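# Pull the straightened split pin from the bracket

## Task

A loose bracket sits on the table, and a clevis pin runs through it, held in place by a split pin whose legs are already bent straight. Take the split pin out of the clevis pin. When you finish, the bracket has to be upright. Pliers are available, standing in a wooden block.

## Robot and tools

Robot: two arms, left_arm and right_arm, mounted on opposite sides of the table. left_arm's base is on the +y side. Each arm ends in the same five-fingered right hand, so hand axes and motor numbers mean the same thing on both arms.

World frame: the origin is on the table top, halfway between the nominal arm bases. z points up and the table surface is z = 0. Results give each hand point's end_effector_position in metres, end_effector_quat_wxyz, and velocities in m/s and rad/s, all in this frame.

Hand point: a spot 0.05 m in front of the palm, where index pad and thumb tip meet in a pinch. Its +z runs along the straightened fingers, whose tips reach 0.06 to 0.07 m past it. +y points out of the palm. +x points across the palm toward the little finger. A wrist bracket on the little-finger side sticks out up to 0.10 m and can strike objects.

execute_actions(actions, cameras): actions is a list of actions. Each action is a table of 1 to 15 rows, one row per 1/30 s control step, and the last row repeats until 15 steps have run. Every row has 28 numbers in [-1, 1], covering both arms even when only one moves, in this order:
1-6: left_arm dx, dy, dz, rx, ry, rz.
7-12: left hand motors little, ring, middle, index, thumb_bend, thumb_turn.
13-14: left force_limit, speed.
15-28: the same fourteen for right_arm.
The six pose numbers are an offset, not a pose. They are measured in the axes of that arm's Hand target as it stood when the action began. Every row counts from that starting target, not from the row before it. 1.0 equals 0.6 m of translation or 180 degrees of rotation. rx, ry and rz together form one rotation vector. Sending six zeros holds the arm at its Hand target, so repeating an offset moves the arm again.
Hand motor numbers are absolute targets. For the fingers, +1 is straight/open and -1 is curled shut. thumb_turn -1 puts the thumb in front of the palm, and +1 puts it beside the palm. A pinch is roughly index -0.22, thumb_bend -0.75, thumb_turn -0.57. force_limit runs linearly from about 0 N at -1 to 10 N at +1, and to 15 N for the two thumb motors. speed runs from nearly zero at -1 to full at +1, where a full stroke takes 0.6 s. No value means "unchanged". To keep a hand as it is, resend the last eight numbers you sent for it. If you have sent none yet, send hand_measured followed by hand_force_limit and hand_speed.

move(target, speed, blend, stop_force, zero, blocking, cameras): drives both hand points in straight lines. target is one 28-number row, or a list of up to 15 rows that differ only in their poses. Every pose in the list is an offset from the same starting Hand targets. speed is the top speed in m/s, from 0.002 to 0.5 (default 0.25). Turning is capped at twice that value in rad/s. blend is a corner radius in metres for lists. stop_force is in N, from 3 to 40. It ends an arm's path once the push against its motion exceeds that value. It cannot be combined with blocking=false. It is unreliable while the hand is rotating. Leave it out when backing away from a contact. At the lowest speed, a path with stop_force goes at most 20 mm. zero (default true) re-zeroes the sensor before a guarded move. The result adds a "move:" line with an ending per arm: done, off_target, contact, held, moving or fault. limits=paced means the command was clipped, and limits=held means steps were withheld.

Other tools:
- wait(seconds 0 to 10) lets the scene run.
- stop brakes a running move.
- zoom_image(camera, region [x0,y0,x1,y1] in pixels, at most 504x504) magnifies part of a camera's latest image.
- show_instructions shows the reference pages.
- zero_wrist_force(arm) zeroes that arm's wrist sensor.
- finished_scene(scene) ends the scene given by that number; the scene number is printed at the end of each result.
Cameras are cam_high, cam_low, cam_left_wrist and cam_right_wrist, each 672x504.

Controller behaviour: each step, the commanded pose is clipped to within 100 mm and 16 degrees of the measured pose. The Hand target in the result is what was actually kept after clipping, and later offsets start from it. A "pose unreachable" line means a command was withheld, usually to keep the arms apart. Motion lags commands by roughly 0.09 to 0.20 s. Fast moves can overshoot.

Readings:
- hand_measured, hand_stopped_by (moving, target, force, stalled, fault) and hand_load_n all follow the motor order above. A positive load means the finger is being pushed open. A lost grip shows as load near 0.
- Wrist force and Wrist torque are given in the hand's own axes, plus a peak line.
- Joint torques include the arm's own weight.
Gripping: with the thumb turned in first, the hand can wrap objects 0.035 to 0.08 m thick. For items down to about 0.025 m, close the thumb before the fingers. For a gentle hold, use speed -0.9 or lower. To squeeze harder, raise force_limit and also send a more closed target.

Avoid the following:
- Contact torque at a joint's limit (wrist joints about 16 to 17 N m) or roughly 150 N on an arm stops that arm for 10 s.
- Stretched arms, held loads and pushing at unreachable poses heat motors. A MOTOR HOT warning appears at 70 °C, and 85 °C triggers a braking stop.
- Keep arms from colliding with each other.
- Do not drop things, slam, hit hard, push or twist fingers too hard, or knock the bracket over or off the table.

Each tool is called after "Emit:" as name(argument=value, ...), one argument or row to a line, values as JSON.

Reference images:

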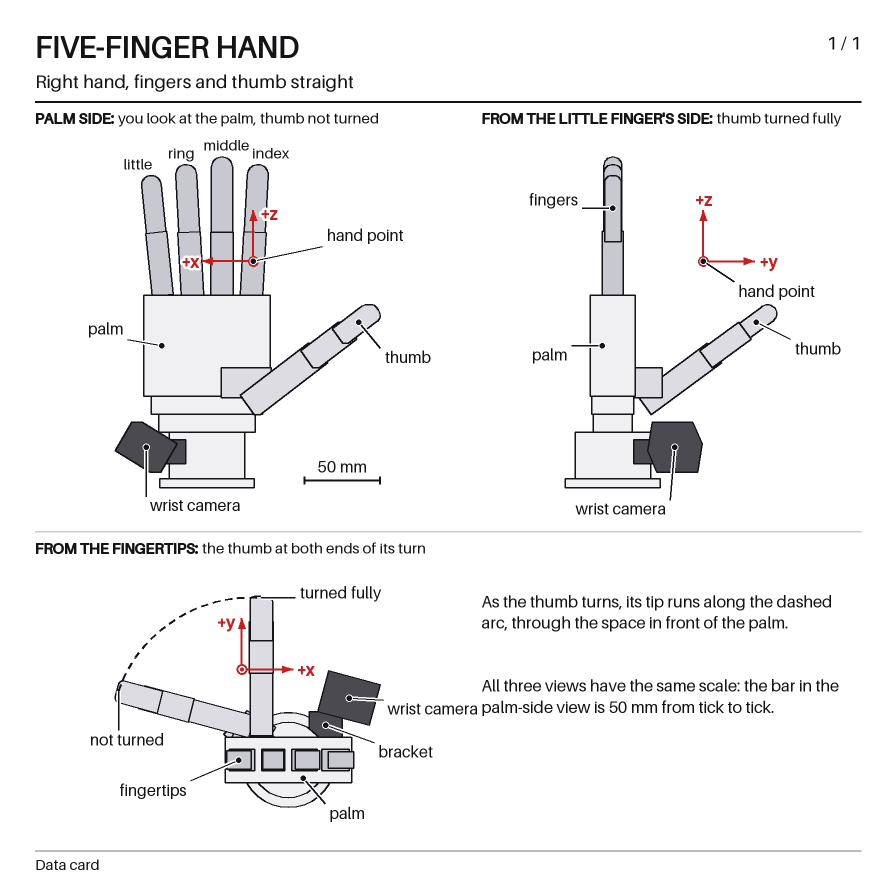

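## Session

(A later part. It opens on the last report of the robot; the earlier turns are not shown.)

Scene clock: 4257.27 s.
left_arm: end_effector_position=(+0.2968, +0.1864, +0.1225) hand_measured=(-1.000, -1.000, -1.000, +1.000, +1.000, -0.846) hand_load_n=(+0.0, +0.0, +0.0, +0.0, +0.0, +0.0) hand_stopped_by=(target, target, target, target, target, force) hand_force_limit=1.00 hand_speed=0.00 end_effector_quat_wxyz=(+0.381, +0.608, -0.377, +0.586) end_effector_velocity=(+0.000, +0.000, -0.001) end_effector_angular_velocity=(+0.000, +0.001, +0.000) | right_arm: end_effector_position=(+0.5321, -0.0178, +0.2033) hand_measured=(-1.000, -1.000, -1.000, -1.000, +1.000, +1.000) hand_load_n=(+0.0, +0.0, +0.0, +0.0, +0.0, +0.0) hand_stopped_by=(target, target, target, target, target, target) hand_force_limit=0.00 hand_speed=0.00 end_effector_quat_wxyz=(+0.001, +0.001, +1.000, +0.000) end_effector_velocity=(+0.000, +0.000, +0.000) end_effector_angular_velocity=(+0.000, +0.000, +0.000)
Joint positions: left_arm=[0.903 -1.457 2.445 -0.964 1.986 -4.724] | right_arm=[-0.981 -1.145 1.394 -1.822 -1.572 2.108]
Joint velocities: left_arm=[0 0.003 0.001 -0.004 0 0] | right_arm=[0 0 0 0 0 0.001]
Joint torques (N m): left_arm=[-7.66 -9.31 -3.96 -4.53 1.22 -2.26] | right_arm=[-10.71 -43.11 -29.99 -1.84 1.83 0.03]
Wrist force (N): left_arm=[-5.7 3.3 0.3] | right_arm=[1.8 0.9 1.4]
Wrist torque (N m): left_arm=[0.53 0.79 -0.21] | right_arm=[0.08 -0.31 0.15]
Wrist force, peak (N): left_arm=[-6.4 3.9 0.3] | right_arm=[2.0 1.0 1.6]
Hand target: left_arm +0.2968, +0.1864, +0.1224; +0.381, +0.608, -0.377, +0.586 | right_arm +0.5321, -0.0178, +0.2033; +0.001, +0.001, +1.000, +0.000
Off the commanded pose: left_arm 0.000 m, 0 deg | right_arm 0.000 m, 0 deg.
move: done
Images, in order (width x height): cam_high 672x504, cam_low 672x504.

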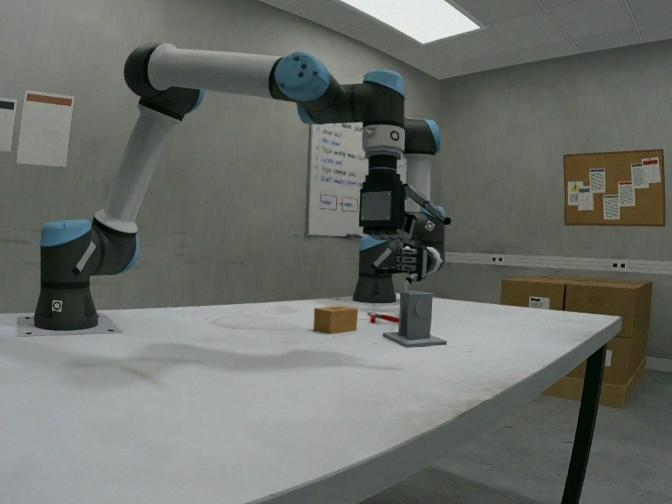

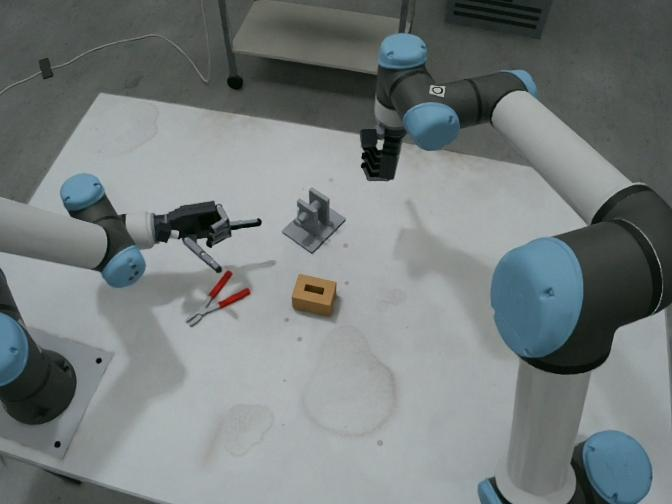

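Emit:
move(
  target=[
    [-0.013,0,0,0,0,0,-1,-1,-1,1,1,-1,1,0, 0,0,0,0,0,0,-1,-1,-1,-1,1,1,0,0],
    [-0.013,0,0.167,0,0,0,-1,-1,-1,1,1,-1,1,0, 0,0,0,0,0,0,-1,-1,-1,-1,1,1,0,0],
  ],
  speed=0.06,
  stop_force=5,
  cameras=[],
)

Emit:
move(
  target=[0,-0.025,0,0,0,0,-1,-1,-1,1,1,-1,1,0, 0,0,0,0,0,0,-1,-1,-1,-1,1,1,0,0],
  speed=0.008,
  stop_force=3,
  cameras=["cam_low","cam_high"],
)

Emit:
zoom_image(
  camera="cam_low",
  region=[285, 195, 325, 235],
)

Emit:
zoom_image(
  camera="cam_high",
  region=[370, 260, 460, 350],
)

Scene clock: 4269.17 s.
left_arm: end_effector_position=(+0.3391, +0.0958, +0.1123) hand_measured=(-1.000, -1.000, -1.000, +1.000, +1.000, -0.846) hand_load_n=(+0.0, +0.0, +0.0, +0.0, +0.0, +0.5) hand_stopped_by=(target, target, target, target, target, force) hand_force_limit=1.00 hand_speed=0.00 end_effector_quat_wxyz=(+0.381, +0.608, -0.376, +0.586) end_effector_velocity=(+0.000, +0.000, -0.001) end_effector_angular_velocity=(+0.002, +0.002, +0.000) | right_arm: end_effector_position=(+0.5321, -0.0178, +0.2033) hand_measured=(-1.000, -1.000, -1.000, -1.000, +1.000, +1.000) hand_load_n=(+0.0, +0.0, +0.0, +0.5, +0.0, +0.0) hand_stopped_by=(target, target, target, target, target, target) hand_force_limit=0.00 hand_speed=0.00 end_effector_quat_wxyz=(+0.001, +0.001, +1.000, +0.000) end_effector_velocity=(+0.000, -0.001, +0.000) end_effector_angular_velocity=(-0.001, +0.001, -0.003)
Joint positions: left_arm=[0.785 -1.285 2.253 -0.945 1.869 -4.727] | right_arm=[-0.981 -1.145 1.394 -1.822 -1.572 2.108]
Joint velocities: left_arm=[0 0.002 0 0.001 0 0] | right_arm=[-0.001 0 0 0.002 0 0.001]
Joint torques (N m): left_arm=[-9.1 -20.64 -20.57 0.7 -1.32 -2.66] | right_arm=[-10.32 -42.07 -29.78 -1.45 1.72 0.08]
Wrist force (N): left_arm=[-5.4 3.6 0.4] | right_arm=[1.7 1.0 1.5]
Wrist torque (N m): left_arm=[0.57 0.75 -0.20] | right_arm=[0.08 -0.30 0.15]
Wrist force, peak (N): left_arm=[-6.2 3.7 0.0] | right_arm=[1.8 1.1 1.7]
Hand target: left_arm +0.3391, +0.0958, +0.1123; +0.381, +0.608, -0.376, +0.586 | right_arm +0.5321, -0.0178, +0.2033; +0.001, +0.001, +1.000, +0.000
Off the commanded pose: left_arm 0.000 m, 0 deg | right_arm 0.000 m, 0 deg.
move: done
No camera images: "cameras" was empty.

Scene clock: 4271.93 s.
left_arm: end_effector_position=(+0.3505, +0.1012, +0.1121) hand_measured=(-1.000, -1.000, -1.000, +1.000, +1.000, -0.846) hand_load_n=(+0.0, +0.0, +0.0, -2.0, +0.0, +0.0) hand_stopped_by=(target, target, target, target, target, force) hand_force_limit=1.00 hand_speed=0.00 end_effector_quat_wxyz=(+0.381, +0.608, -0.376, +0.586) end_effector_velocity=(+0.000, +0.000, -0.001) end_effector_angular_velocity=(+0.001, +0.001, -0.001) | right_arm: end_effector_position=(+0.5321, -0.0178, +0.2033) hand_measured=(-1.000, -1.000, -1.000, -1.000, +1.000, +1.000) hand_load_n=(+0.0, +0.0, +0.0, +0.0, +0.0, +0.0) hand_stopped_by=(target, target, target, target, target, target) hand_force_limit=0.00 hand_speed=0.00 end_effector_quat_wxyz=(+0.001, +0.001, +1.000, +0.000) end_effector_velocity=(+0.000, +0.000, +0.000) end_effector_angular_velocity=(+0.000, -0.001, +0.001)
Joint positions: left_arm=[0.82 -1.269 2.23 -0.938 1.904 -4.726] | right_arm=[-0.981 -1.145 1.394 -1.822 -1.572 2.108]
Joint velocities: left_arm=[0 0.001 0 0 0.001 0] | right_arm=[0.001 0 0 -0.001 0 0]
Joint torques (N m): left_arm=[-6.01 -36.63 -5.73 -3.82 -2.19 1.71] | right_arm=[-10.14 -41.92 -29.79 -1.38 1.71 0.27]
Wrist force (N): left_arm=[-4.0 6.3 0.4] | right_arm=[1.7 0.9 1.6]
Wrist torque (N m): left_arm=[0.49 0.81 -0.07] | right_arm=[0.06 -0.29 0.14]
Wrist force, peak (N): left_arm=[-4.0 8.3 -0.6] | right_arm=[2.0 1.1 1.6]
Hand target: left_arm +0.3505, +0.1012, +0.1121; +0.381, +0.608, -0.376, +0.586 | right_arm +0.5321, -0.0178, +0.2033; +0.001, +0.001, +1.000, +0.000
Off the commanded pose: left_arm 0.002 m, 0 deg | right_arm 0.000 m, 0 deg.
move: contact (left_arm)
Images, in order (width x height): cam_high 672x504, cam_low 672x504.

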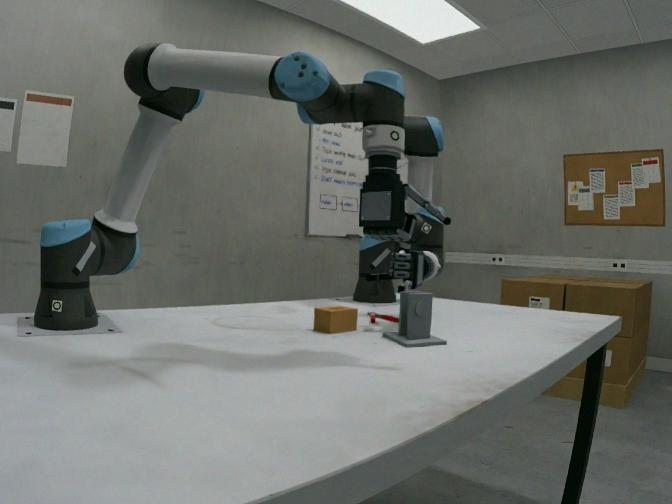

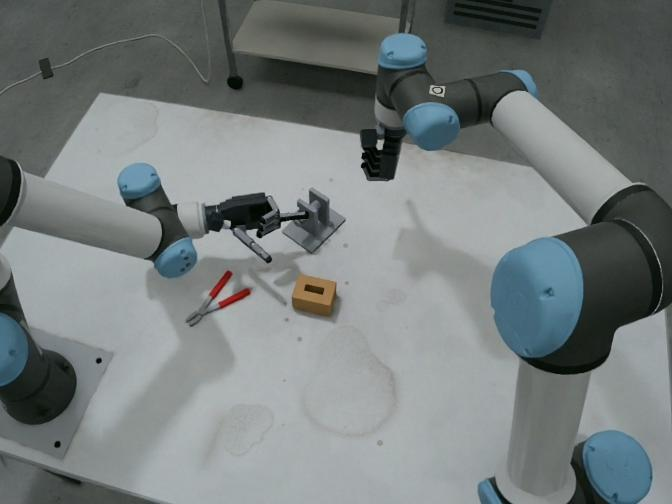

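Scaled by 12.600 from the camera's 672x504 image, which has a finer 960x720 frame.

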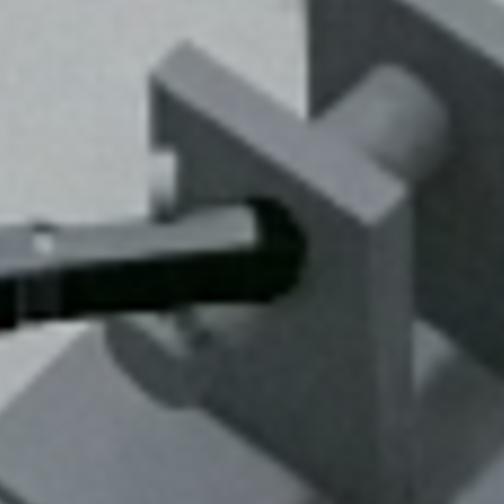

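Scaled by 5.600 from the camera's 672x504 image, which has a finer 960x720 frame.

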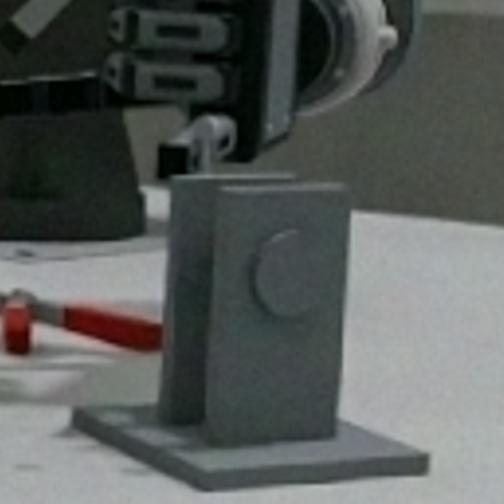

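Emit:
move(
  target=[0.007,0,0,0,0,0,-1,-1,-1,1,1,-1,1,0,0,0,0,0,0,0,-1,-1,-1,-1,1,1,0,0],
  speed=0.01,
  stop_force=15,
  cameras=["cam_high","cam_low"],
)

Emit:
zoom_image(
  camera="cam_high",
  region=[370, 260, 460, 350],
)

Emit:
zoom_image(
  camera="cam_low",
  region=[285, 195, 325, 235],
)

Scene clock: 4289.20 s.
left_arm: end_effector_position=(+0.3506, +0.1011, +0.1163) hand_measured=(-1.000, -1.000, -1.000, +1.000, +1.000, -0.846) hand_load_n=(+0.0, +0.0, +0.0, -2.0, +0.0, +0.5) hand_stopped_by=(target, target, target, target, target, force) hand_force_limit=1.00 hand_speed=0.00 end_effector_quat_wxyz=(+0.381, +0.608, -0.376, +0.586) end_effector_velocity=(+0.000, +0.000, +0.001) end_effector_angular_velocity=(-0.001, -0.001, +0.000) | right_arm: end_effector_position=(+0.5321, -0.0178, +0.2033) hand_measured=(-1.000, -1.000, -1.000, -1.000, +1.000, +1.000) hand_load_n=(+0.0, +0.0, +0.0, +0.0, +0.0, +0.0) hand_stopped_by=(target, target, target, target, target, target) hand_force_limit=0.00 hand_speed=0.00 end_effector_quat_wxyz=(+0.001, +0.001, +1.000, +0.000) end_effector_velocity=(+0.000, +0.000, +0.000) end_effector_angular_velocity=(+0.000, +0.000, -0.001)
Joint positions: left_arm=[0.82 -1.279 2.227 -0.924 1.904 -4.726] | right_arm=[-0.981 -1.145 1.394 -1.822 -1.572 2.108]
Joint velocities: left_arm=[0 -0.001 0 0 0 0] | right_arm=[-0.001 0 0 0 0 0]
Joint torques (N m): left_arm=[12.3 -38.35 -22.16 0.34 0.55 -1.21] | right_arm=[-10 -41.95 -29.52 -1.12 1.66 0.44]
Wrist force (N): left_arm=[-8.0 6.3 0.6] | right_arm=[1.7 0.9 1.4]
Wrist torque (N m): left_arm=[0.47 0.67 -0.34] | right_arm=[0.07 -0.29 0.15]
Wrist force, peak (N): left_arm=[-13.3 4.1 0.8] | right_arm=[1.9 0.9 1.6]
Hand target: left_arm +0.3506, +0.1011, +0.1163; +0.381, +0.608, -0.376, +0.586 | right_arm +0.5321, -0.0178, +0.2033; +0.001, +0.001, +1.000, +0.000
Off the commanded pose: left_arm 0.000 m, 0 deg | right_arm 0.000 m, 0 deg.
move: done
Images, in order (width x height): cam_high 672x504, cam_low 672x504.

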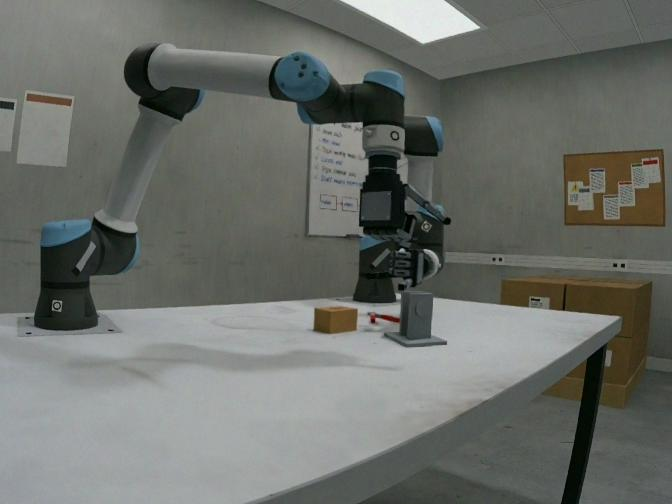

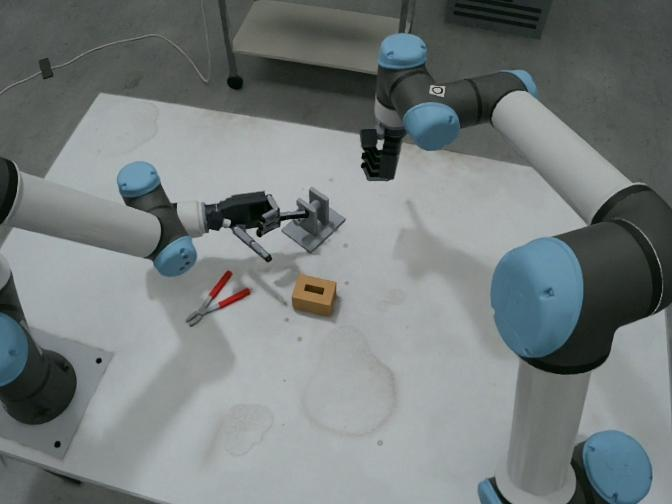

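Scaled by 5.600 from the camera's 672x504 image, which has a finer 960x720 frame.

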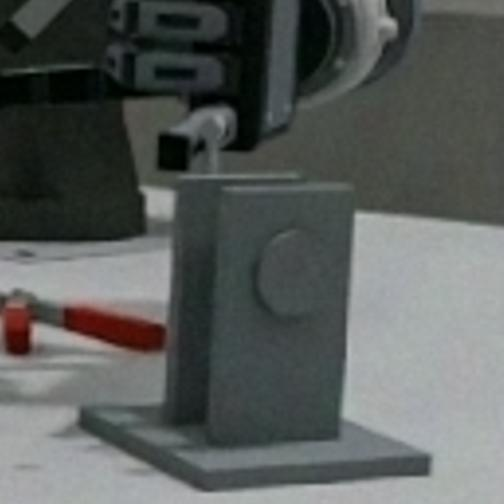

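Scaled by 12.600 from the camera's 672x504 image, which has a finer 960x720 frame.

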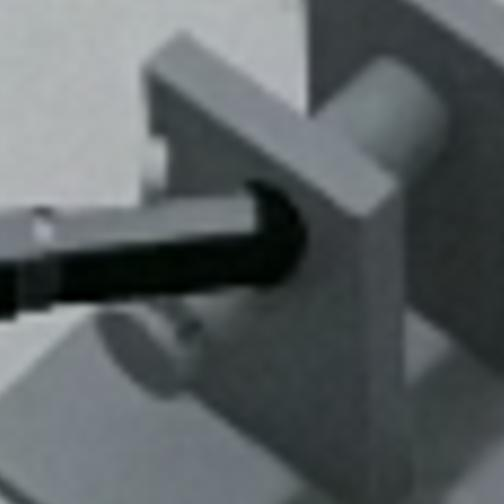

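Emit:
move(
  target=[0.0075,0,0,0,0,0,-1,-1,-1,1,1,-1,1,0,0,0,0,0,0,0,-1,-1,-1,-1,1,1,0,0],
  speed=0.01,
  stop_force=15,
  cameras=["cam_high","cam_low"],
)

Emit:
zoom_image(
  camera="cam_high",
  region=[370, 260, 460, 350],
)

Emit:
zoom_image(
  camera="cam_low",
  region=[285, 195, 325, 235],
)

Scene clock: 4297.03 s.
left_arm: end_effector_position=(+0.3508, +0.1011, +0.1208) hand_measured=(-1.000, -1.000, -1.000, +1.000, +1.000, -0.846) hand_load_n=(+0.0, +0.0, +0.0, -2.0, +0.0, +0.0) hand_stopped_by=(target, target, target, target, target, force) hand_force_limit=1.00 hand_speed=0.00 end_effector_quat_wxyz=(+0.381, +0.608, -0.376, +0.586) end_effector_velocity=(+0.000, +0.000, +0.000) end_effector_angular_velocity=(+0.001, +0.001, +0.000) | right_arm: end_effector_position=(+0.5321, -0.0178, +0.2033) hand_measured=(-1.000, -1.000, -1.000, -1.000, +1.000, +1.000) hand_load_n=(-0.5, +0.0, +0.0, +0.0, +0.0, +0.0) hand_stopped_by=(target, target, target, target, target, target) hand_force_limit=0.00 hand_speed=0.00 end_effector_quat_wxyz=(+0.001, +0.001, +1.000, +0.000) end_effector_velocity=(+0.000, +0.000, +0.000) end_effector_angular_velocity=(+0.001, -0.001, -0.001)
Joint positions: left_arm=[0.82 -1.29 2.224 -0.91 1.904 -4.726] | right_arm=[-0.981 -1.145 1.394 -1.822 -1.572 2.108]
Joint velocities: left_arm=[0 0 0 0.001 0 0] | right_arm=[0 0 0 -0.001 0 0.001]
Joint torques (N m): left_arm=[12.47 -37.57 -22.9 0.4 0.64 2.46] | right_arm=[-10.13 -41.55 -29.43 -0.96 1.65 0.53]
Wrist force (N): left_arm=[-7.9 7.0 0.6] | right_arm=[1.9 1.0 1.3]
Wrist torque (N m): left_arm=[0.51 0.70 -0.33] | right_arm=[0.08 -0.32 0.16]
Wrist force, peak (N): left_arm=[-7.9 7.0 0.6] | right_arm=[1.9 0.9 1.6]
Hand target: left_arm +0.3507, +0.1011, +0.1208; +0.381, +0.608, -0.376, +0.586 | right_arm +0.5321, -0.0178, +0.2033; +0.001, +0.001, +1.000, +0.000
Off the commanded pose: left_arm 0.000 m, 0 deg | right_arm 0.000 m, 0 deg.
move: done
Images, in order (width x height): cam_high 672x504, cam_low 672x504.

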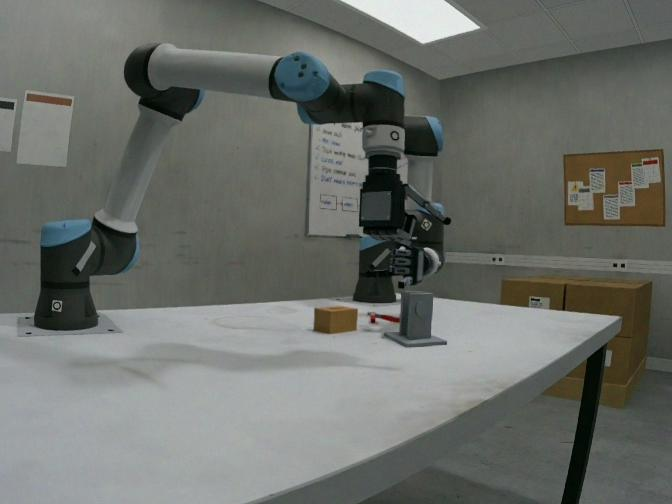

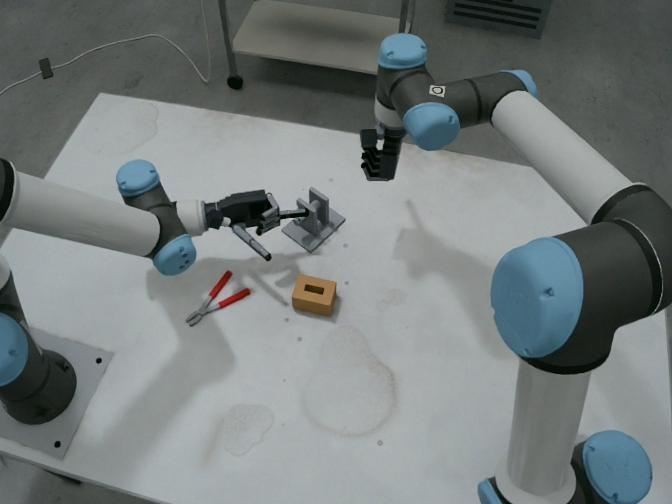

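Scaled by 5.600 from the camera's 672x504 image, which has a finer 960x720 frame.

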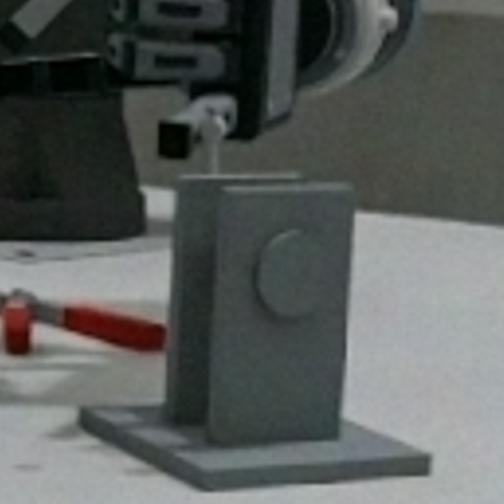

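Scaled by 12.600 from the camera's 672x504 image, which has a finer 960x720 frame.

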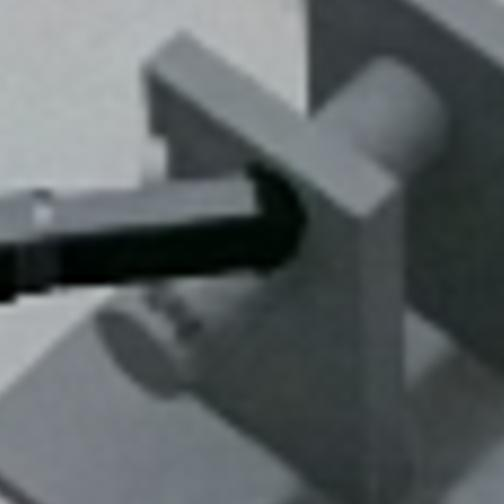

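Emit:
zoom_image(
  camera="cam_low",
  region=[290, 207, 310, 227],
)

Emit:
zoom_image(
  camera="cam_high",
  region=[390, 265, 430, 295],
)

Emit:
wait(
  seconds=0.1,
  cameras=["cam_left_wrist","cam_right_wrist"],
)

Scaled by 25.200 from the camera's 672x504 image, which has a finer 960x720 frame.

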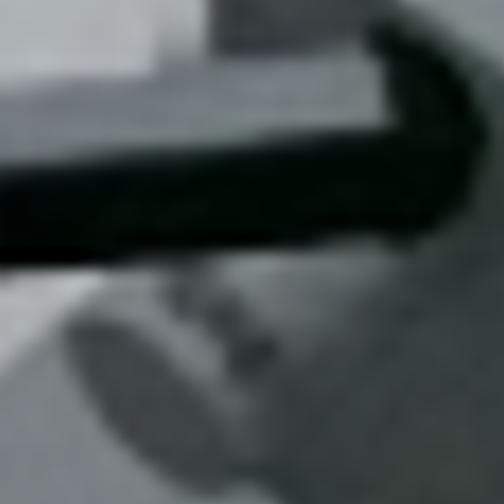

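Scaled by 12.600 from the camera's 672x504 image, which has a finer 960x720 frame.

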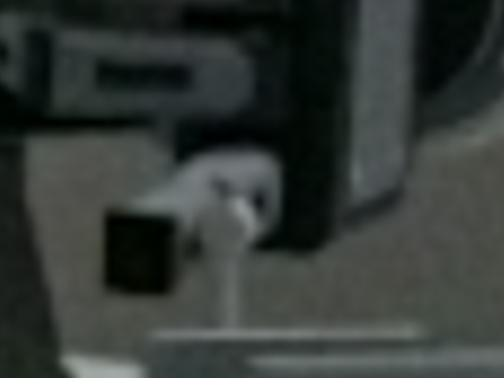

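Scene clock: 4306.40 s.
left_arm: end_effector_position=(+0.3508, +0.1011, +0.1208) hand_measured=(-1.000, -1.000, -1.000, +1.000, +1.000, -0.846) hand_load_n=(+0.0, +0.0, +0.0, -2.5, -0.5, +0.5) hand_stopped_by=(target, target, target, target, target, force) hand_force_limit=1.00 hand_speed=0.00 end_effector_quat_wxyz=(+0.381, +0.608, -0.376, +0.586) end_effector_velocity=(+0.000, +0.000, +0.001) end_effector_angular_velocity=(-0.002, -0.002, +0.001) | right_arm: end_effector_position=(+0.5321, -0.0178, +0.2033) hand_measured=(-1.000, -1.000, -1.000, -1.000, +1.000, +1.000) hand_load_n=(+0.0, +0.0, +0.0, +0.0, +0.0, +0.0) hand_stopped_by=(target, target, target, target, target, target) hand_force_limit=0.00 hand_speed=0.00 end_effector_quat_wxyz=(+0.001, +0.001, +1.000, +0.000) end_effector_velocity=(+0.000, +0.000, +0.000) end_effector_angular_velocity=(+0.000, +0.001, -0.001)
Joint positions: left_arm=[0.82 -1.29 2.224 -0.91 1.904 -4.726] | right_arm=[-0.981 -1.145 1.394 -1.822 -1.572 2.108]
Joint velocities: left_arm=[0 -0.002 0 -0.001 -0.001 0] | right_arm=[0 0 0 0.001 0 0.001]
Joint torques (N m): left_arm=[13.01 -37.86 -20.6 0.34 0.65 2.73] | right_arm=[-9.81 -41.34 -29.22 -0.73 1.66 0.67]
Wrist force (N): left_arm=[-7.6 6.8 0.4] | right_arm=[1.6 1.1 1.5]
Wrist torque (N m): left_arm=[0.49 0.66 -0.31] | right_arm=[0.10 -0.28 0.15]
Wrist force, peak (N): left_arm=[-7.7 7.1 0.4] | right_arm=[2.0 1.1 1.5]
Hand target: left_arm +0.3507, +0.1011, +0.1208; +0.381, +0.608, -0.376, +0.586 | right_arm +0.5321, -0.0178, +0.2033; +0.001, +0.001, +1.000, +0.000
Off the commanded pose: left_arm 0.000 m, 0 deg | right_arm 0.000 m, 0 deg.
wait: 0.10 s; at rest from the start
camera_calibration:
cam_left_wrist: T_world_to_cam=[[-0.85213, -0.460188, 0.249201, 0.323389], [-0.433698, 0.354484, -0.8284, 0.220508], [0.292882, -0.813983, -0.501649, 0.15695], [0, 0, 0, 1]] pos_world=[0.325236, 0.198408, 0.180814]
cam_right_wrist: T_world_to_cam=[[-0.316006, 0.948337, 0.0282279, 0.173608], [0.819695, 0.257916, 0.511448, -0.533312], [0.477745, 0.184759, -0.85885, 0.0398904], [0, 0, 0, 1]] pos_world=[0.472957, -0.0344599, 0.30212]
Images, in order (width x height): cam_left_wrist 672x504, cam_right_wrist 672x504.

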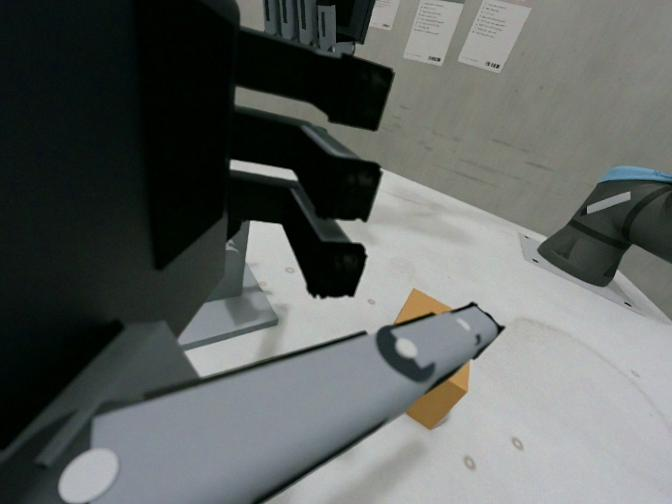

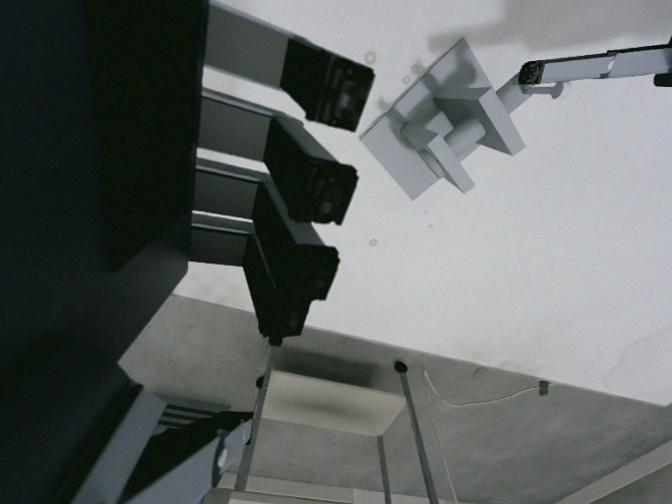

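Emit:
zoom_image(
  camera="cam_right_wrist",
  region=[490, 50, 590, 150],
)

Scaled by 5.040 from the camera's 672x504 image, which has a finer 960x720 frame.

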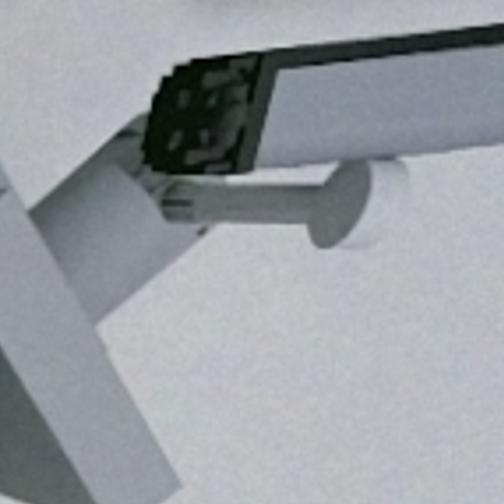

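Emit:
move(
  target=[0.0058,0,0,0,0,0,-1,-1,-1,1,1,-1,1,0,0,0,0,0,0,0,-1,-1,-1,-1,1,1,0,0],
  speed=0.01,
  stop_force=15,
  cameras=["cam_right_wrist"],
)

Emit:
zoom_image(
  camera="cam_right_wrist",
  region=[490, 50, 590, 150],
)

Scene clock: 4317.07 s.
left_arm: end_effector_position=(+0.3509, +0.1010, +0.1242) hand_measured=(-1.000, -1.000, -1.000, +1.000, +1.000, -0.846) hand_load_n=(+0.0, +0.0, +0.0, -2.0, -0.5, +0.5) hand_stopped_by=(target, target, target, target, target, force) hand_force_limit=1.00 hand_speed=0.00 end_effector_quat_wxyz=(+0.381, +0.608, -0.376, +0.586) end_effector_velocity=(+0.000, +0.000, +0.001) end_effector_angular_velocity=(-0.001, -0.001, +0.001) | right_arm: end_effector_position=(+0.5321, -0.0178, +0.2033) hand_measured=(-1.000, -1.000, -1.000, -1.000, +1.000, +1.000) hand_load_n=(+0.0, +0.0, +0.0, +0.0, +0.0, +0.0) hand_stopped_by=(target, target, target, target, target, target) hand_force_limit=0.00 hand_speed=0.00 end_effector_quat_wxyz=(+0.001, +0.001, +1.000, +0.000) end_effector_velocity=(+0.000, -0.001, +0.000) end_effector_angular_velocity=(+0.000, +0.001, -0.002)
Joint positions: left_arm=[0.82 -1.298 2.221 -0.9 1.904 -4.726] | right_arm=[-0.981 -1.145 1.394 -1.822 -1.572 2.108]
Joint velocities: left_arm=[0 -0.001 0 0.001 -0.001 0] | right_arm=[-0.001 0 0 0.001 0 0]
Joint torques (N m): left_arm=[13.92 -38.07 -23.11 0.38 0.61 2.48] | right_arm=[-9.72 -40.78 -29.43 -0.55 1.64 0.81]
Wrist force (N): left_arm=[-7.3 6.2 0.8] | right_arm=[1.9 1.0 1.5]
Wrist torque (N m): left_arm=[0.49 0.68 -0.30] | right_arm=[0.07 -0.33 0.16]
Wrist force, peak (N): left_arm=[-7.8 7.0 0.3] | right_arm=[1.9 1.1 1.5]
Hand target: left_arm +0.3508, +0.1010, +0.1242; +0.381, +0.608, -0.376, +0.586 | right_arm +0.5321, -0.0178, +0.2033; +0.001, +0.001, +1.000, +0.000
Off the commanded pose: left_arm 0.000 m, 0 deg | right_arm 0.000 m, 0 deg.
move: done
camera_calibration:
cam_right_wrist: T_world_to_cam=[[-0.316006, 0.948337, 0.0282279, 0.173608], [0.819695, 0.257916, 0.511448, -0.533311], [0.477745, 0.184759, -0.858851, 0.0398905], [0, 0, 0, 1]] pos_world=[0.472957, -0.0344599, 0.30212]
Images, in order (width x height): cam_right_wrist 672x504.

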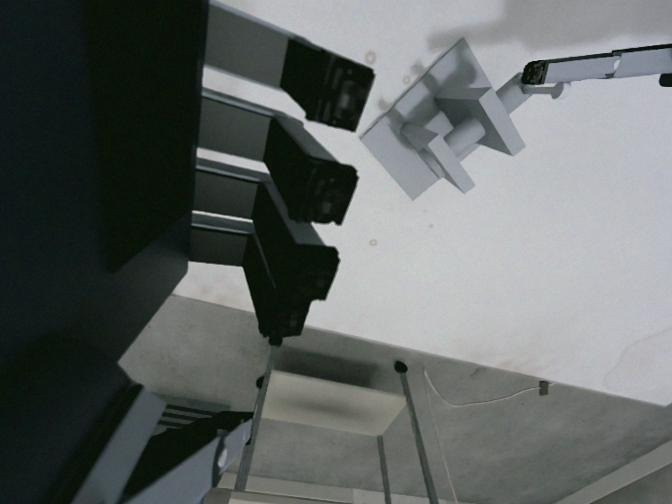

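Scaled by 5.040 from the camera's 672x504 image, which has a finer 960x720 frame.

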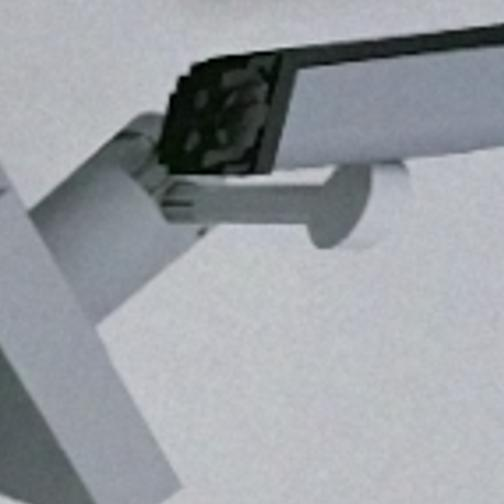

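Emit:
move(
  target=[-0.0208,0.008,0,0,0,0,-1,-1,-1,1,1,-1,1,0,0,0,0,0,0,0,-1,-1,-1,-1,1,1,0,0],
  speed=0.03,
  stop_force=8,
  cameras=[],
)

Emit:
move(
  target=[0,-0.034,0,0,0,0,-1,-1,-1,1,1,-1,1,0,0,0,0,0,0,0,-1,-1,-1,-1,1,1,0,0],
  speed=0.01,
  stop_force=4,
  cameras=["cam_right_wrist","cam_high"],
)

Emit:
zoom_image(
  camera="cam_right_wrist",
  region=[490, 50, 590, 150],
)

Emit:
zoom_image(
  camera="cam_high",
  region=[380, 260, 430, 310],
)

Scene clock: 4335.10 s.
left_arm: end_effector_position=(+0.3461, +0.0991, +0.1119) hand_measured=(-1.000, -1.000, -1.000, +1.000, +1.000, -0.846) hand_load_n=(+0.0, +0.0, +0.0, +0.0, +0.0, +0.0) hand_stopped_by=(target, target, target, target, target, force) hand_force_limit=1.00 hand_speed=0.00 end_effector_quat_wxyz=(+0.381, +0.608, -0.376, +0.586) end_effector_velocity=(+0.000, +0.000, +0.001) end_effector_angular_velocity=(-0.002, -0.002, +0.000) | right_arm: end_effector_position=(+0.5321, -0.0178, +0.2033) hand_measured=(-1.000, -1.000, -1.000, -1.000, +1.000, +1.000) hand_load_n=(+0.0, +0.0, +0.0, +0.0, +0.0, +0.0) hand_stopped_by=(target, target, target, target, target, target) hand_force_limit=0.00 hand_speed=0.00 end_effector_quat_wxyz=(+0.001, +0.001, +1.000, +0.000) end_effector_velocity=(+0.000, +0.000, +0.000) end_effector_angular_velocity=(+0.000, -0.001, +0.001)
Joint positions: left_arm=[0.807 -1.274 2.239 -0.941 1.891 -4.726] | right_arm=[-0.981 -1.145 1.394 -1.822 -1.572 2.108]
Joint velocities: left_arm=[0 0 -0.001 -0.001 0 0] | right_arm=[0 0.001 0 -0.001 0 -0.001]
Joint torques (N m): left_arm=[-7.87 -19.08 -6.29 -4.45 -1.26 -2.57] | right_arm=[-9.72 -40.43 -29.17 -0.27 1.49 0.91]
Wrist force (N): left_arm=[-5.4 3.6 0.4] | right_arm=[1.8 0.8 1.2]
Wrist torque (N m): left_arm=[0.57 0.75 -0.19] | right_arm=[0.07 -0.30 0.15]
Wrist force, peak (N): left_arm=[-7.4 6.4 0.5] | right_arm=[1.9 1.2 1.6]
Hand target: left_arm +0.3461, +0.0991, +0.1119; +0.381, +0.608, -0.376, +0.586 | right_arm +0.5321, -0.0178, +0.2033; +0.001, +0.001, +1.000, +0.000
Off the commanded pose: left_arm 0.000 m, 0 deg | right_arm 0.000 m, 0 deg.
move: done
No camera images: "cameras" was empty.

Scene clock: 4337.03 s.
left_arm: end_effector_position=(+0.3530, +0.1023, +0.1117) hand_measured=(-1.000, -1.000, -1.000, +1.000, +1.000, -0.846) hand_load_n=(+0.0, +0.0, +0.0, -1.0, +0.0, +0.0) hand_stopped_by=(target, target, target, target, target, force) hand_force_limit=1.00 hand_speed=0.00 end_effector_quat_wxyz=(+0.381, +0.608, -0.376, +0.586) end_effector_velocity=(+0.000, +0.000, +0.000) end_effector_angular_velocity=(+0.000, +0.000, +0.001) | right_arm: end_effector_position=(+0.5321, -0.0178, +0.2033) hand_measured=(-1.000, -1.000, -1.000, -1.000, +1.000, +1.000) hand_load_n=(+0.0, +0.5, +0.0, +0.0, +0.0, +0.0) hand_stopped_by=(target, target, target, target, target, target) hand_force_limit=0.00 hand_speed=0.00 end_effector_quat_wxyz=(+0.001, +0.001, +1.000, +0.000) end_effector_velocity=(+0.001, +0.000, +0.000) end_effector_angular_velocity=(+0.000, -0.001, -0.001)
Joint positions: left_arm=[0.827 -1.265 2.225 -0.937 1.911 -4.726] | right_arm=[-0.981 -1.145 1.394 -1.822 -1.572 2.108]
Joint velocities: left_arm=[0 -0.001 0 0.001 -0.001 0] | right_arm=[-0.001 0 0 -0.001 0 0]
Joint torques (N m): left_arm=[-7.02 -36.07 -6.01 -4.2 -1.78 0.91] | right_arm=[-9.52 -40.39 -29.37 -0.26 1.52 0.9]
Wrist force (N): left_arm=[-5.3 5.4 0.3] | right_arm=[1.8 1.1 1.5]
Wrist torque (N m): left_arm=[0.57 0.80 -0.16] | right_arm=[0.10 -0.31 0.15]
Wrist force, peak (N): left_arm=[-3.8 8.5 -1.3] | right_arm=[2.0 1.1 1.4]
Hand target: left_arm +0.3530, +0.1023, +0.1117; +0.381, +0.608, -0.376, +0.586 | right_arm +0.5321, -0.0178, +0.2033; +0.001, +0.001, +1.000, +0.000
Off the commanded pose: left_arm 0.013 m, 0 deg | right_arm 0.000 m, 0 deg.
move: contact (left_arm)
camera_calibration:
cam_right_wrist: T_world_to_cam=[[-0.316006, 0.948337, 0.0282279, 0.173608], [0.819695, 0.257916, 0.511448, -0.533311], [0.477745, 0.184759, -0.85885, 0.0398905], [0, 0, 0, 1]] pos_world=[0.472957, -0.0344599, 0.30212]
Images, in order (width x height): cam_high 672x504, cam_right_wrist 672x504.

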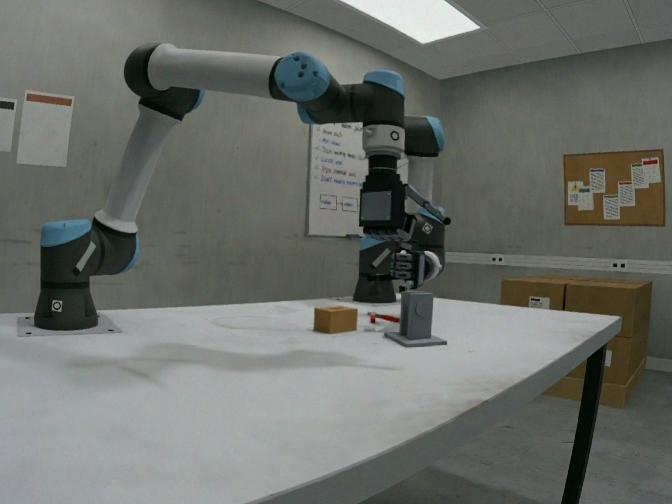

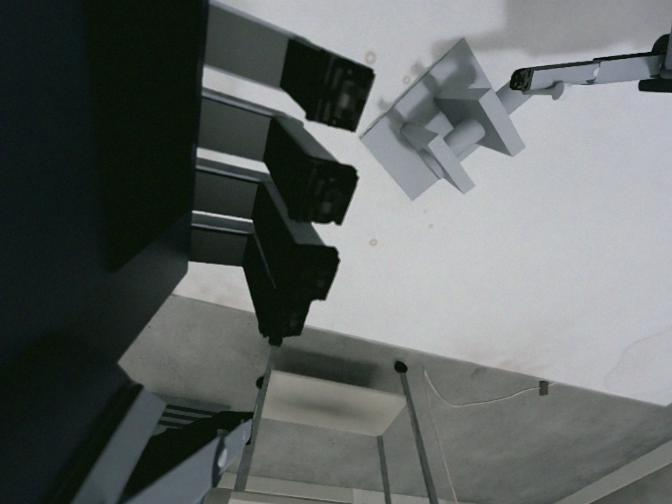

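Scaled by 5.040 from the camera's 672x504 image, which has a finer 960x720 frame.

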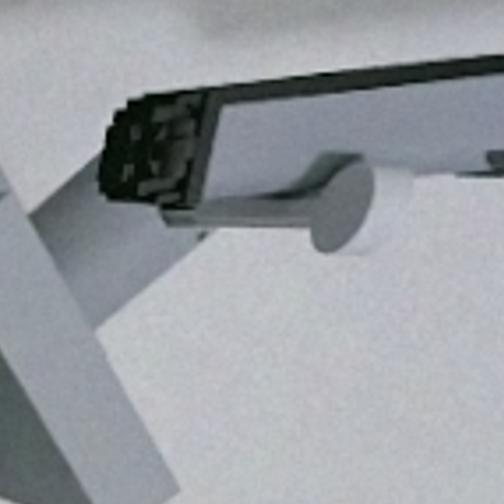

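Scaled by 10.080 from the camera's 672x504 image, which has a finer 960x720 frame.

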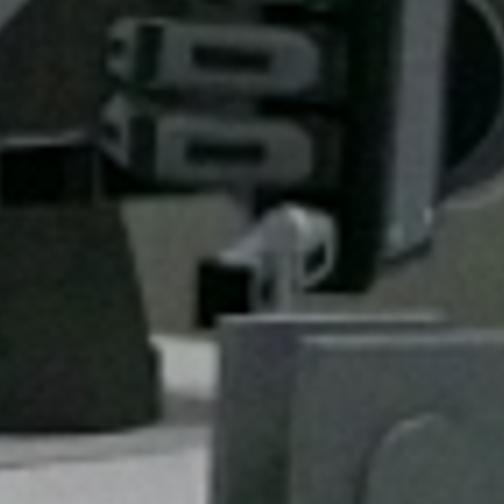

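Emit:
move(
  target=[0.015,-0.001,0,0,0,0,-1,-1,-1,1,1,-1,1,0,0,0,0,0,0,0,-1,-1,-1,-1,1,1,0,0],
  speed=0.008,
  stop_force=20,
  cameras=["cam_right_wrist","cam_high"],
)

Emit:
zoom_image(
  camera="cam_right_wrist",
  region=[490, 50, 590, 150],
)

Emit:
zoom_image(
  camera="cam_high",
  region=[380, 260, 430, 310],
)

Scene clock: 4351.57 s.
left_arm: end_effector_position=(+0.3538, +0.1025, +0.1207) hand_measured=(-1.000, -1.000, -1.000, +1.000, +1.000, -0.846) hand_load_n=(+0.0, +0.0, +0.0, -2.0, +0.0, +0.0) hand_stopped_by=(target, target, target, target, target, force) hand_force_limit=1.00 hand_speed=0.00 end_effector_quat_wxyz=(+0.381, +0.608, -0.376, +0.586) end_effector_velocity=(+0.000, +0.000, -0.001) end_effector_angular_velocity=(+0.001, +0.002, -0.001) | right_arm: end_effector_position=(+0.5321, -0.0178, +0.2033) hand_measured=(-1.000, -1.000, -1.000, -1.000, +1.000, +1.000) hand_load_n=(+0.0, +0.0, +0.0, +0.0, +0.0, +0.0) hand_stopped_by=(target, target, target, target, target, target) hand_force_limit=0.00 hand_speed=0.00 end_effector_quat_wxyz=(+0.001, +0.001, +1.000, +0.000) end_effector_velocity=(-0.001, +0.000, +0.000) end_effector_angular_velocity=(-0.001, +0.002, +0.001)
Joint positions: left_arm=[0.829 -1.286 2.218 -0.909 1.913 -4.726] | right_arm=[-0.981 -1.145 1.394 -1.822 -1.572 2.108]
Joint velocities: left_arm=[0 0.001 0 0.001 0.001 0] | right_arm=[0 0 0 0.002 0 -0.001]
Joint torques (N m): left_arm=[13.63 -38.17 -22.53 0.19 0.77 2.23] | right_arm=[-10.12 -40.16 -29.44 -0.15 1.5 1.11]
Wrist force (N): left_arm=[-7.4 6.6 0.5] | right_arm=[1.8 1.0 1.6]
Wrist torque (N m): left_arm=[0.50 0.64 -0.30] | right_arm=[0.08 -0.32 0.16]
Wrist force, peak (N): left_arm=[-13.8 3.6 0.9] | right_arm=[1.9 1.2 1.5]
Hand target: left_arm +0.3538, +0.1025, +0.1207; +0.381, +0.608, -0.376, +0.586 | right_arm +0.5321, -0.0178, +0.2033; +0.001, +0.001, +1.000, +0.000
Off the commanded pose: left_arm 0.000 m, 0 deg | right_arm 0.000 m, 0 deg.
move: done
camera_calibration:
cam_right_wrist: T_world_to_cam=[[-0.316006, 0.948337, 0.0282277, 0.173608], [0.819696, 0.257916, 0.511447, -0.533311], [0.477744, 0.184758, -0.858851, 0.0398908], [0, 0, 0, 1]] pos_world=[0.472957, -0.0344599, 0.30212]
Images, in order (width x height): cam_high 672x504, cam_right_wrist 672x504.

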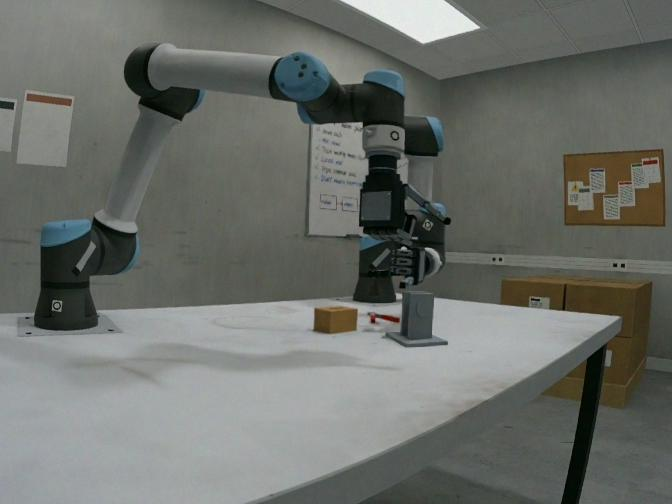

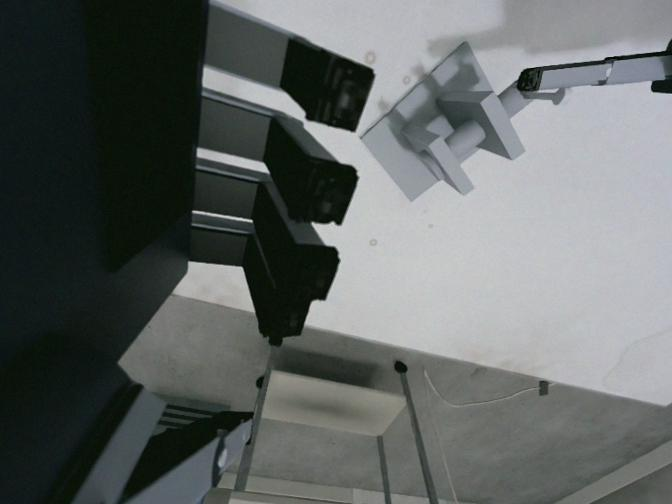

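Scaled by 5.040 from the camera's 672x504 image, which has a finer 960x720 frame.

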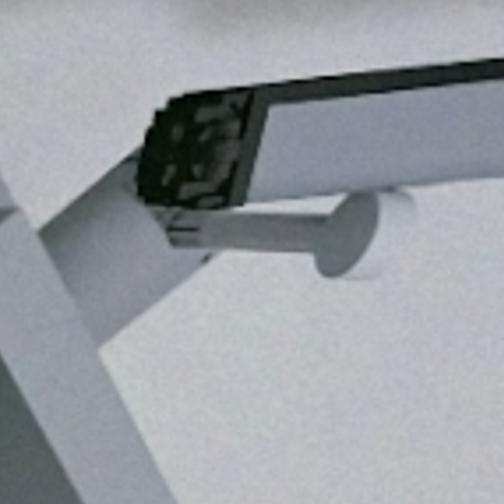

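Scaled by 10.080 from the camera's 672x504 image, which has a finer 960x720 frame.

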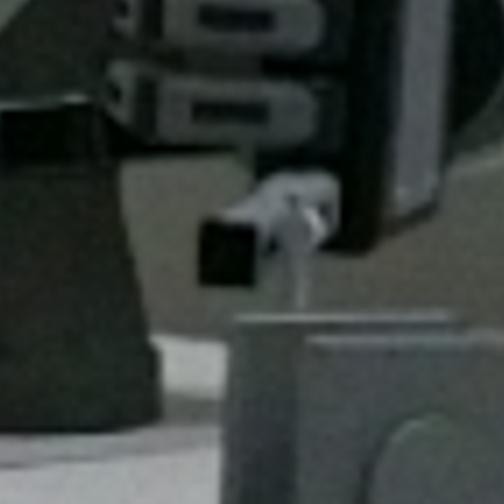

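Emit:
move(
  target=[
    [0,0.03,0,0,0,0,-1,-1,-1,1,1,-1,1,0,0,0,0,0,0,0,-1,-1,-1,-1,1,1,0,0],
    [0.12,0.05,-0.27,0,0,0,-1,-1,-1,1,1,-1,1,0,0,0,0,0,0,0,-1,-1,-1,-1,1,1,0,0],
    [0.2,0.05,-0.27,0.18,0,0,-1,-1,-1,1,1,-1,1,0,0,0,0,0,0,0,-1,-1,-1,-1,1,1,0,0],
    [0.2,0.05,-0.27,0.36,0,0,-1,-1,-1,1,1,-1,1,0,0,0,0,0,0,0,-1,-1,-1,-1,1,1,0,0],
  ],
  speed=0.2,
  cameras=["cam_high","cam_low"],
)

Scene clock: 4381.60 s.
left_arm: end_effector_position=(+0.2604, +0.2352, +0.2449) hand_measured=(-1.000, -1.000, -1.000, +1.000, +1.000, -0.846) hand_load_n=(+0.0, +0.0, +0.0, +0.0, +0.0, +0.0) hand_stopped_by=(target, target, target, target, target, force) hand_force_limit=1.00 hand_speed=0.00 end_effector_quat_wxyz=(+0.004, -0.718, +0.004, -0.696) end_effector_velocity=(+0.000, +0.000, +0.000) end_effector_angular_velocity=(+0.000, +0.001, +0.004) | right_arm: end_effector_position=(+0.5321, -0.0178, +0.2033) hand_measured=(-1.000, -1.000, -1.000, -1.000, +1.000, +1.000) hand_load_n=(+0.0, +0.0, +0.0, +0.0, +0.0, +0.0) hand_stopped_by=(target, target, target, target, target, target) hand_force_limit=0.00 hand_speed=0.00 end_effector_quat_wxyz=(+0.001, +0.001, +1.000, +0.000) end_effector_velocity=(+0.000, +0.000, +0.000) end_effector_angular_velocity=(+0.000, -0.001, -0.002)
Joint positions: left_arm=[-0.37 -2.037 2.454 -0.492 -0.419 -4.633] | right_arm=[-0.981 -1.145 1.394 -1.822 -1.572 2.108]
Joint velocities: left_arm=[0.001 0.002 -0.002 -0.001 -0.003 0] | right_arm=[0 0 0 -0.001 0 0.001]
Joint torques (N m): left_arm=[10.93 8.79 -25.69 -2.25 -0.81 2.6] | right_arm=[-10.22 -39.95 -28.66 -0.28 1.63 1.3]
Wrist force (N): left_arm=[-6.1 3.5 0.7] | right_arm=[1.8 0.9 1.4]
Wrist torque (N m): left_arm=[0.57 0.90 -0.23] | right_arm=[0.07 -0.31 0.15]
Wrist force, peak (N): left_arm=[-7.9 6.9 0.4] | right_arm=[2.1 1.1 1.4]
Hand target: left_arm +0.2604, +0.2352, +0.2449; -0.004, +0.718, -0.004, +0.696 | right_arm +0.5321, -0.0178, +0.2033; +0.001, +0.001, +1.000, +0.000
Off the commanded pose: left_arm 0.001 m, 0 deg | right_arm 0.000 m, 0 deg.
move: done
Images, in order (width x height): cam_high 672x504, cam_low 672x504.

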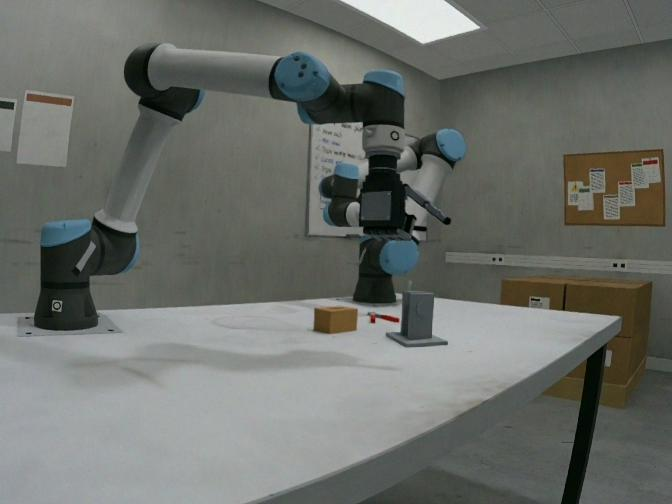

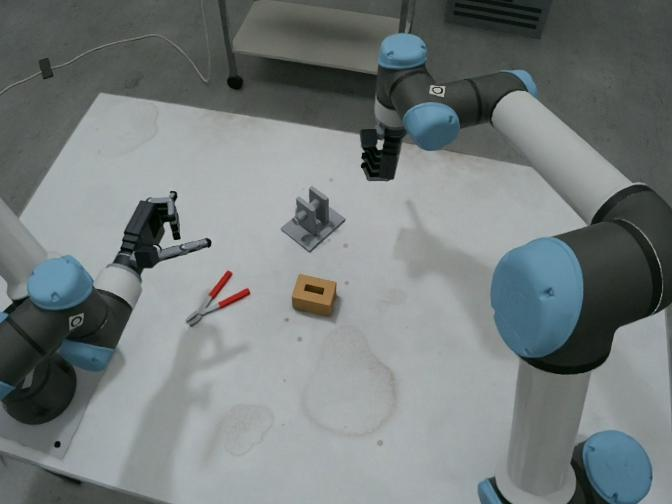

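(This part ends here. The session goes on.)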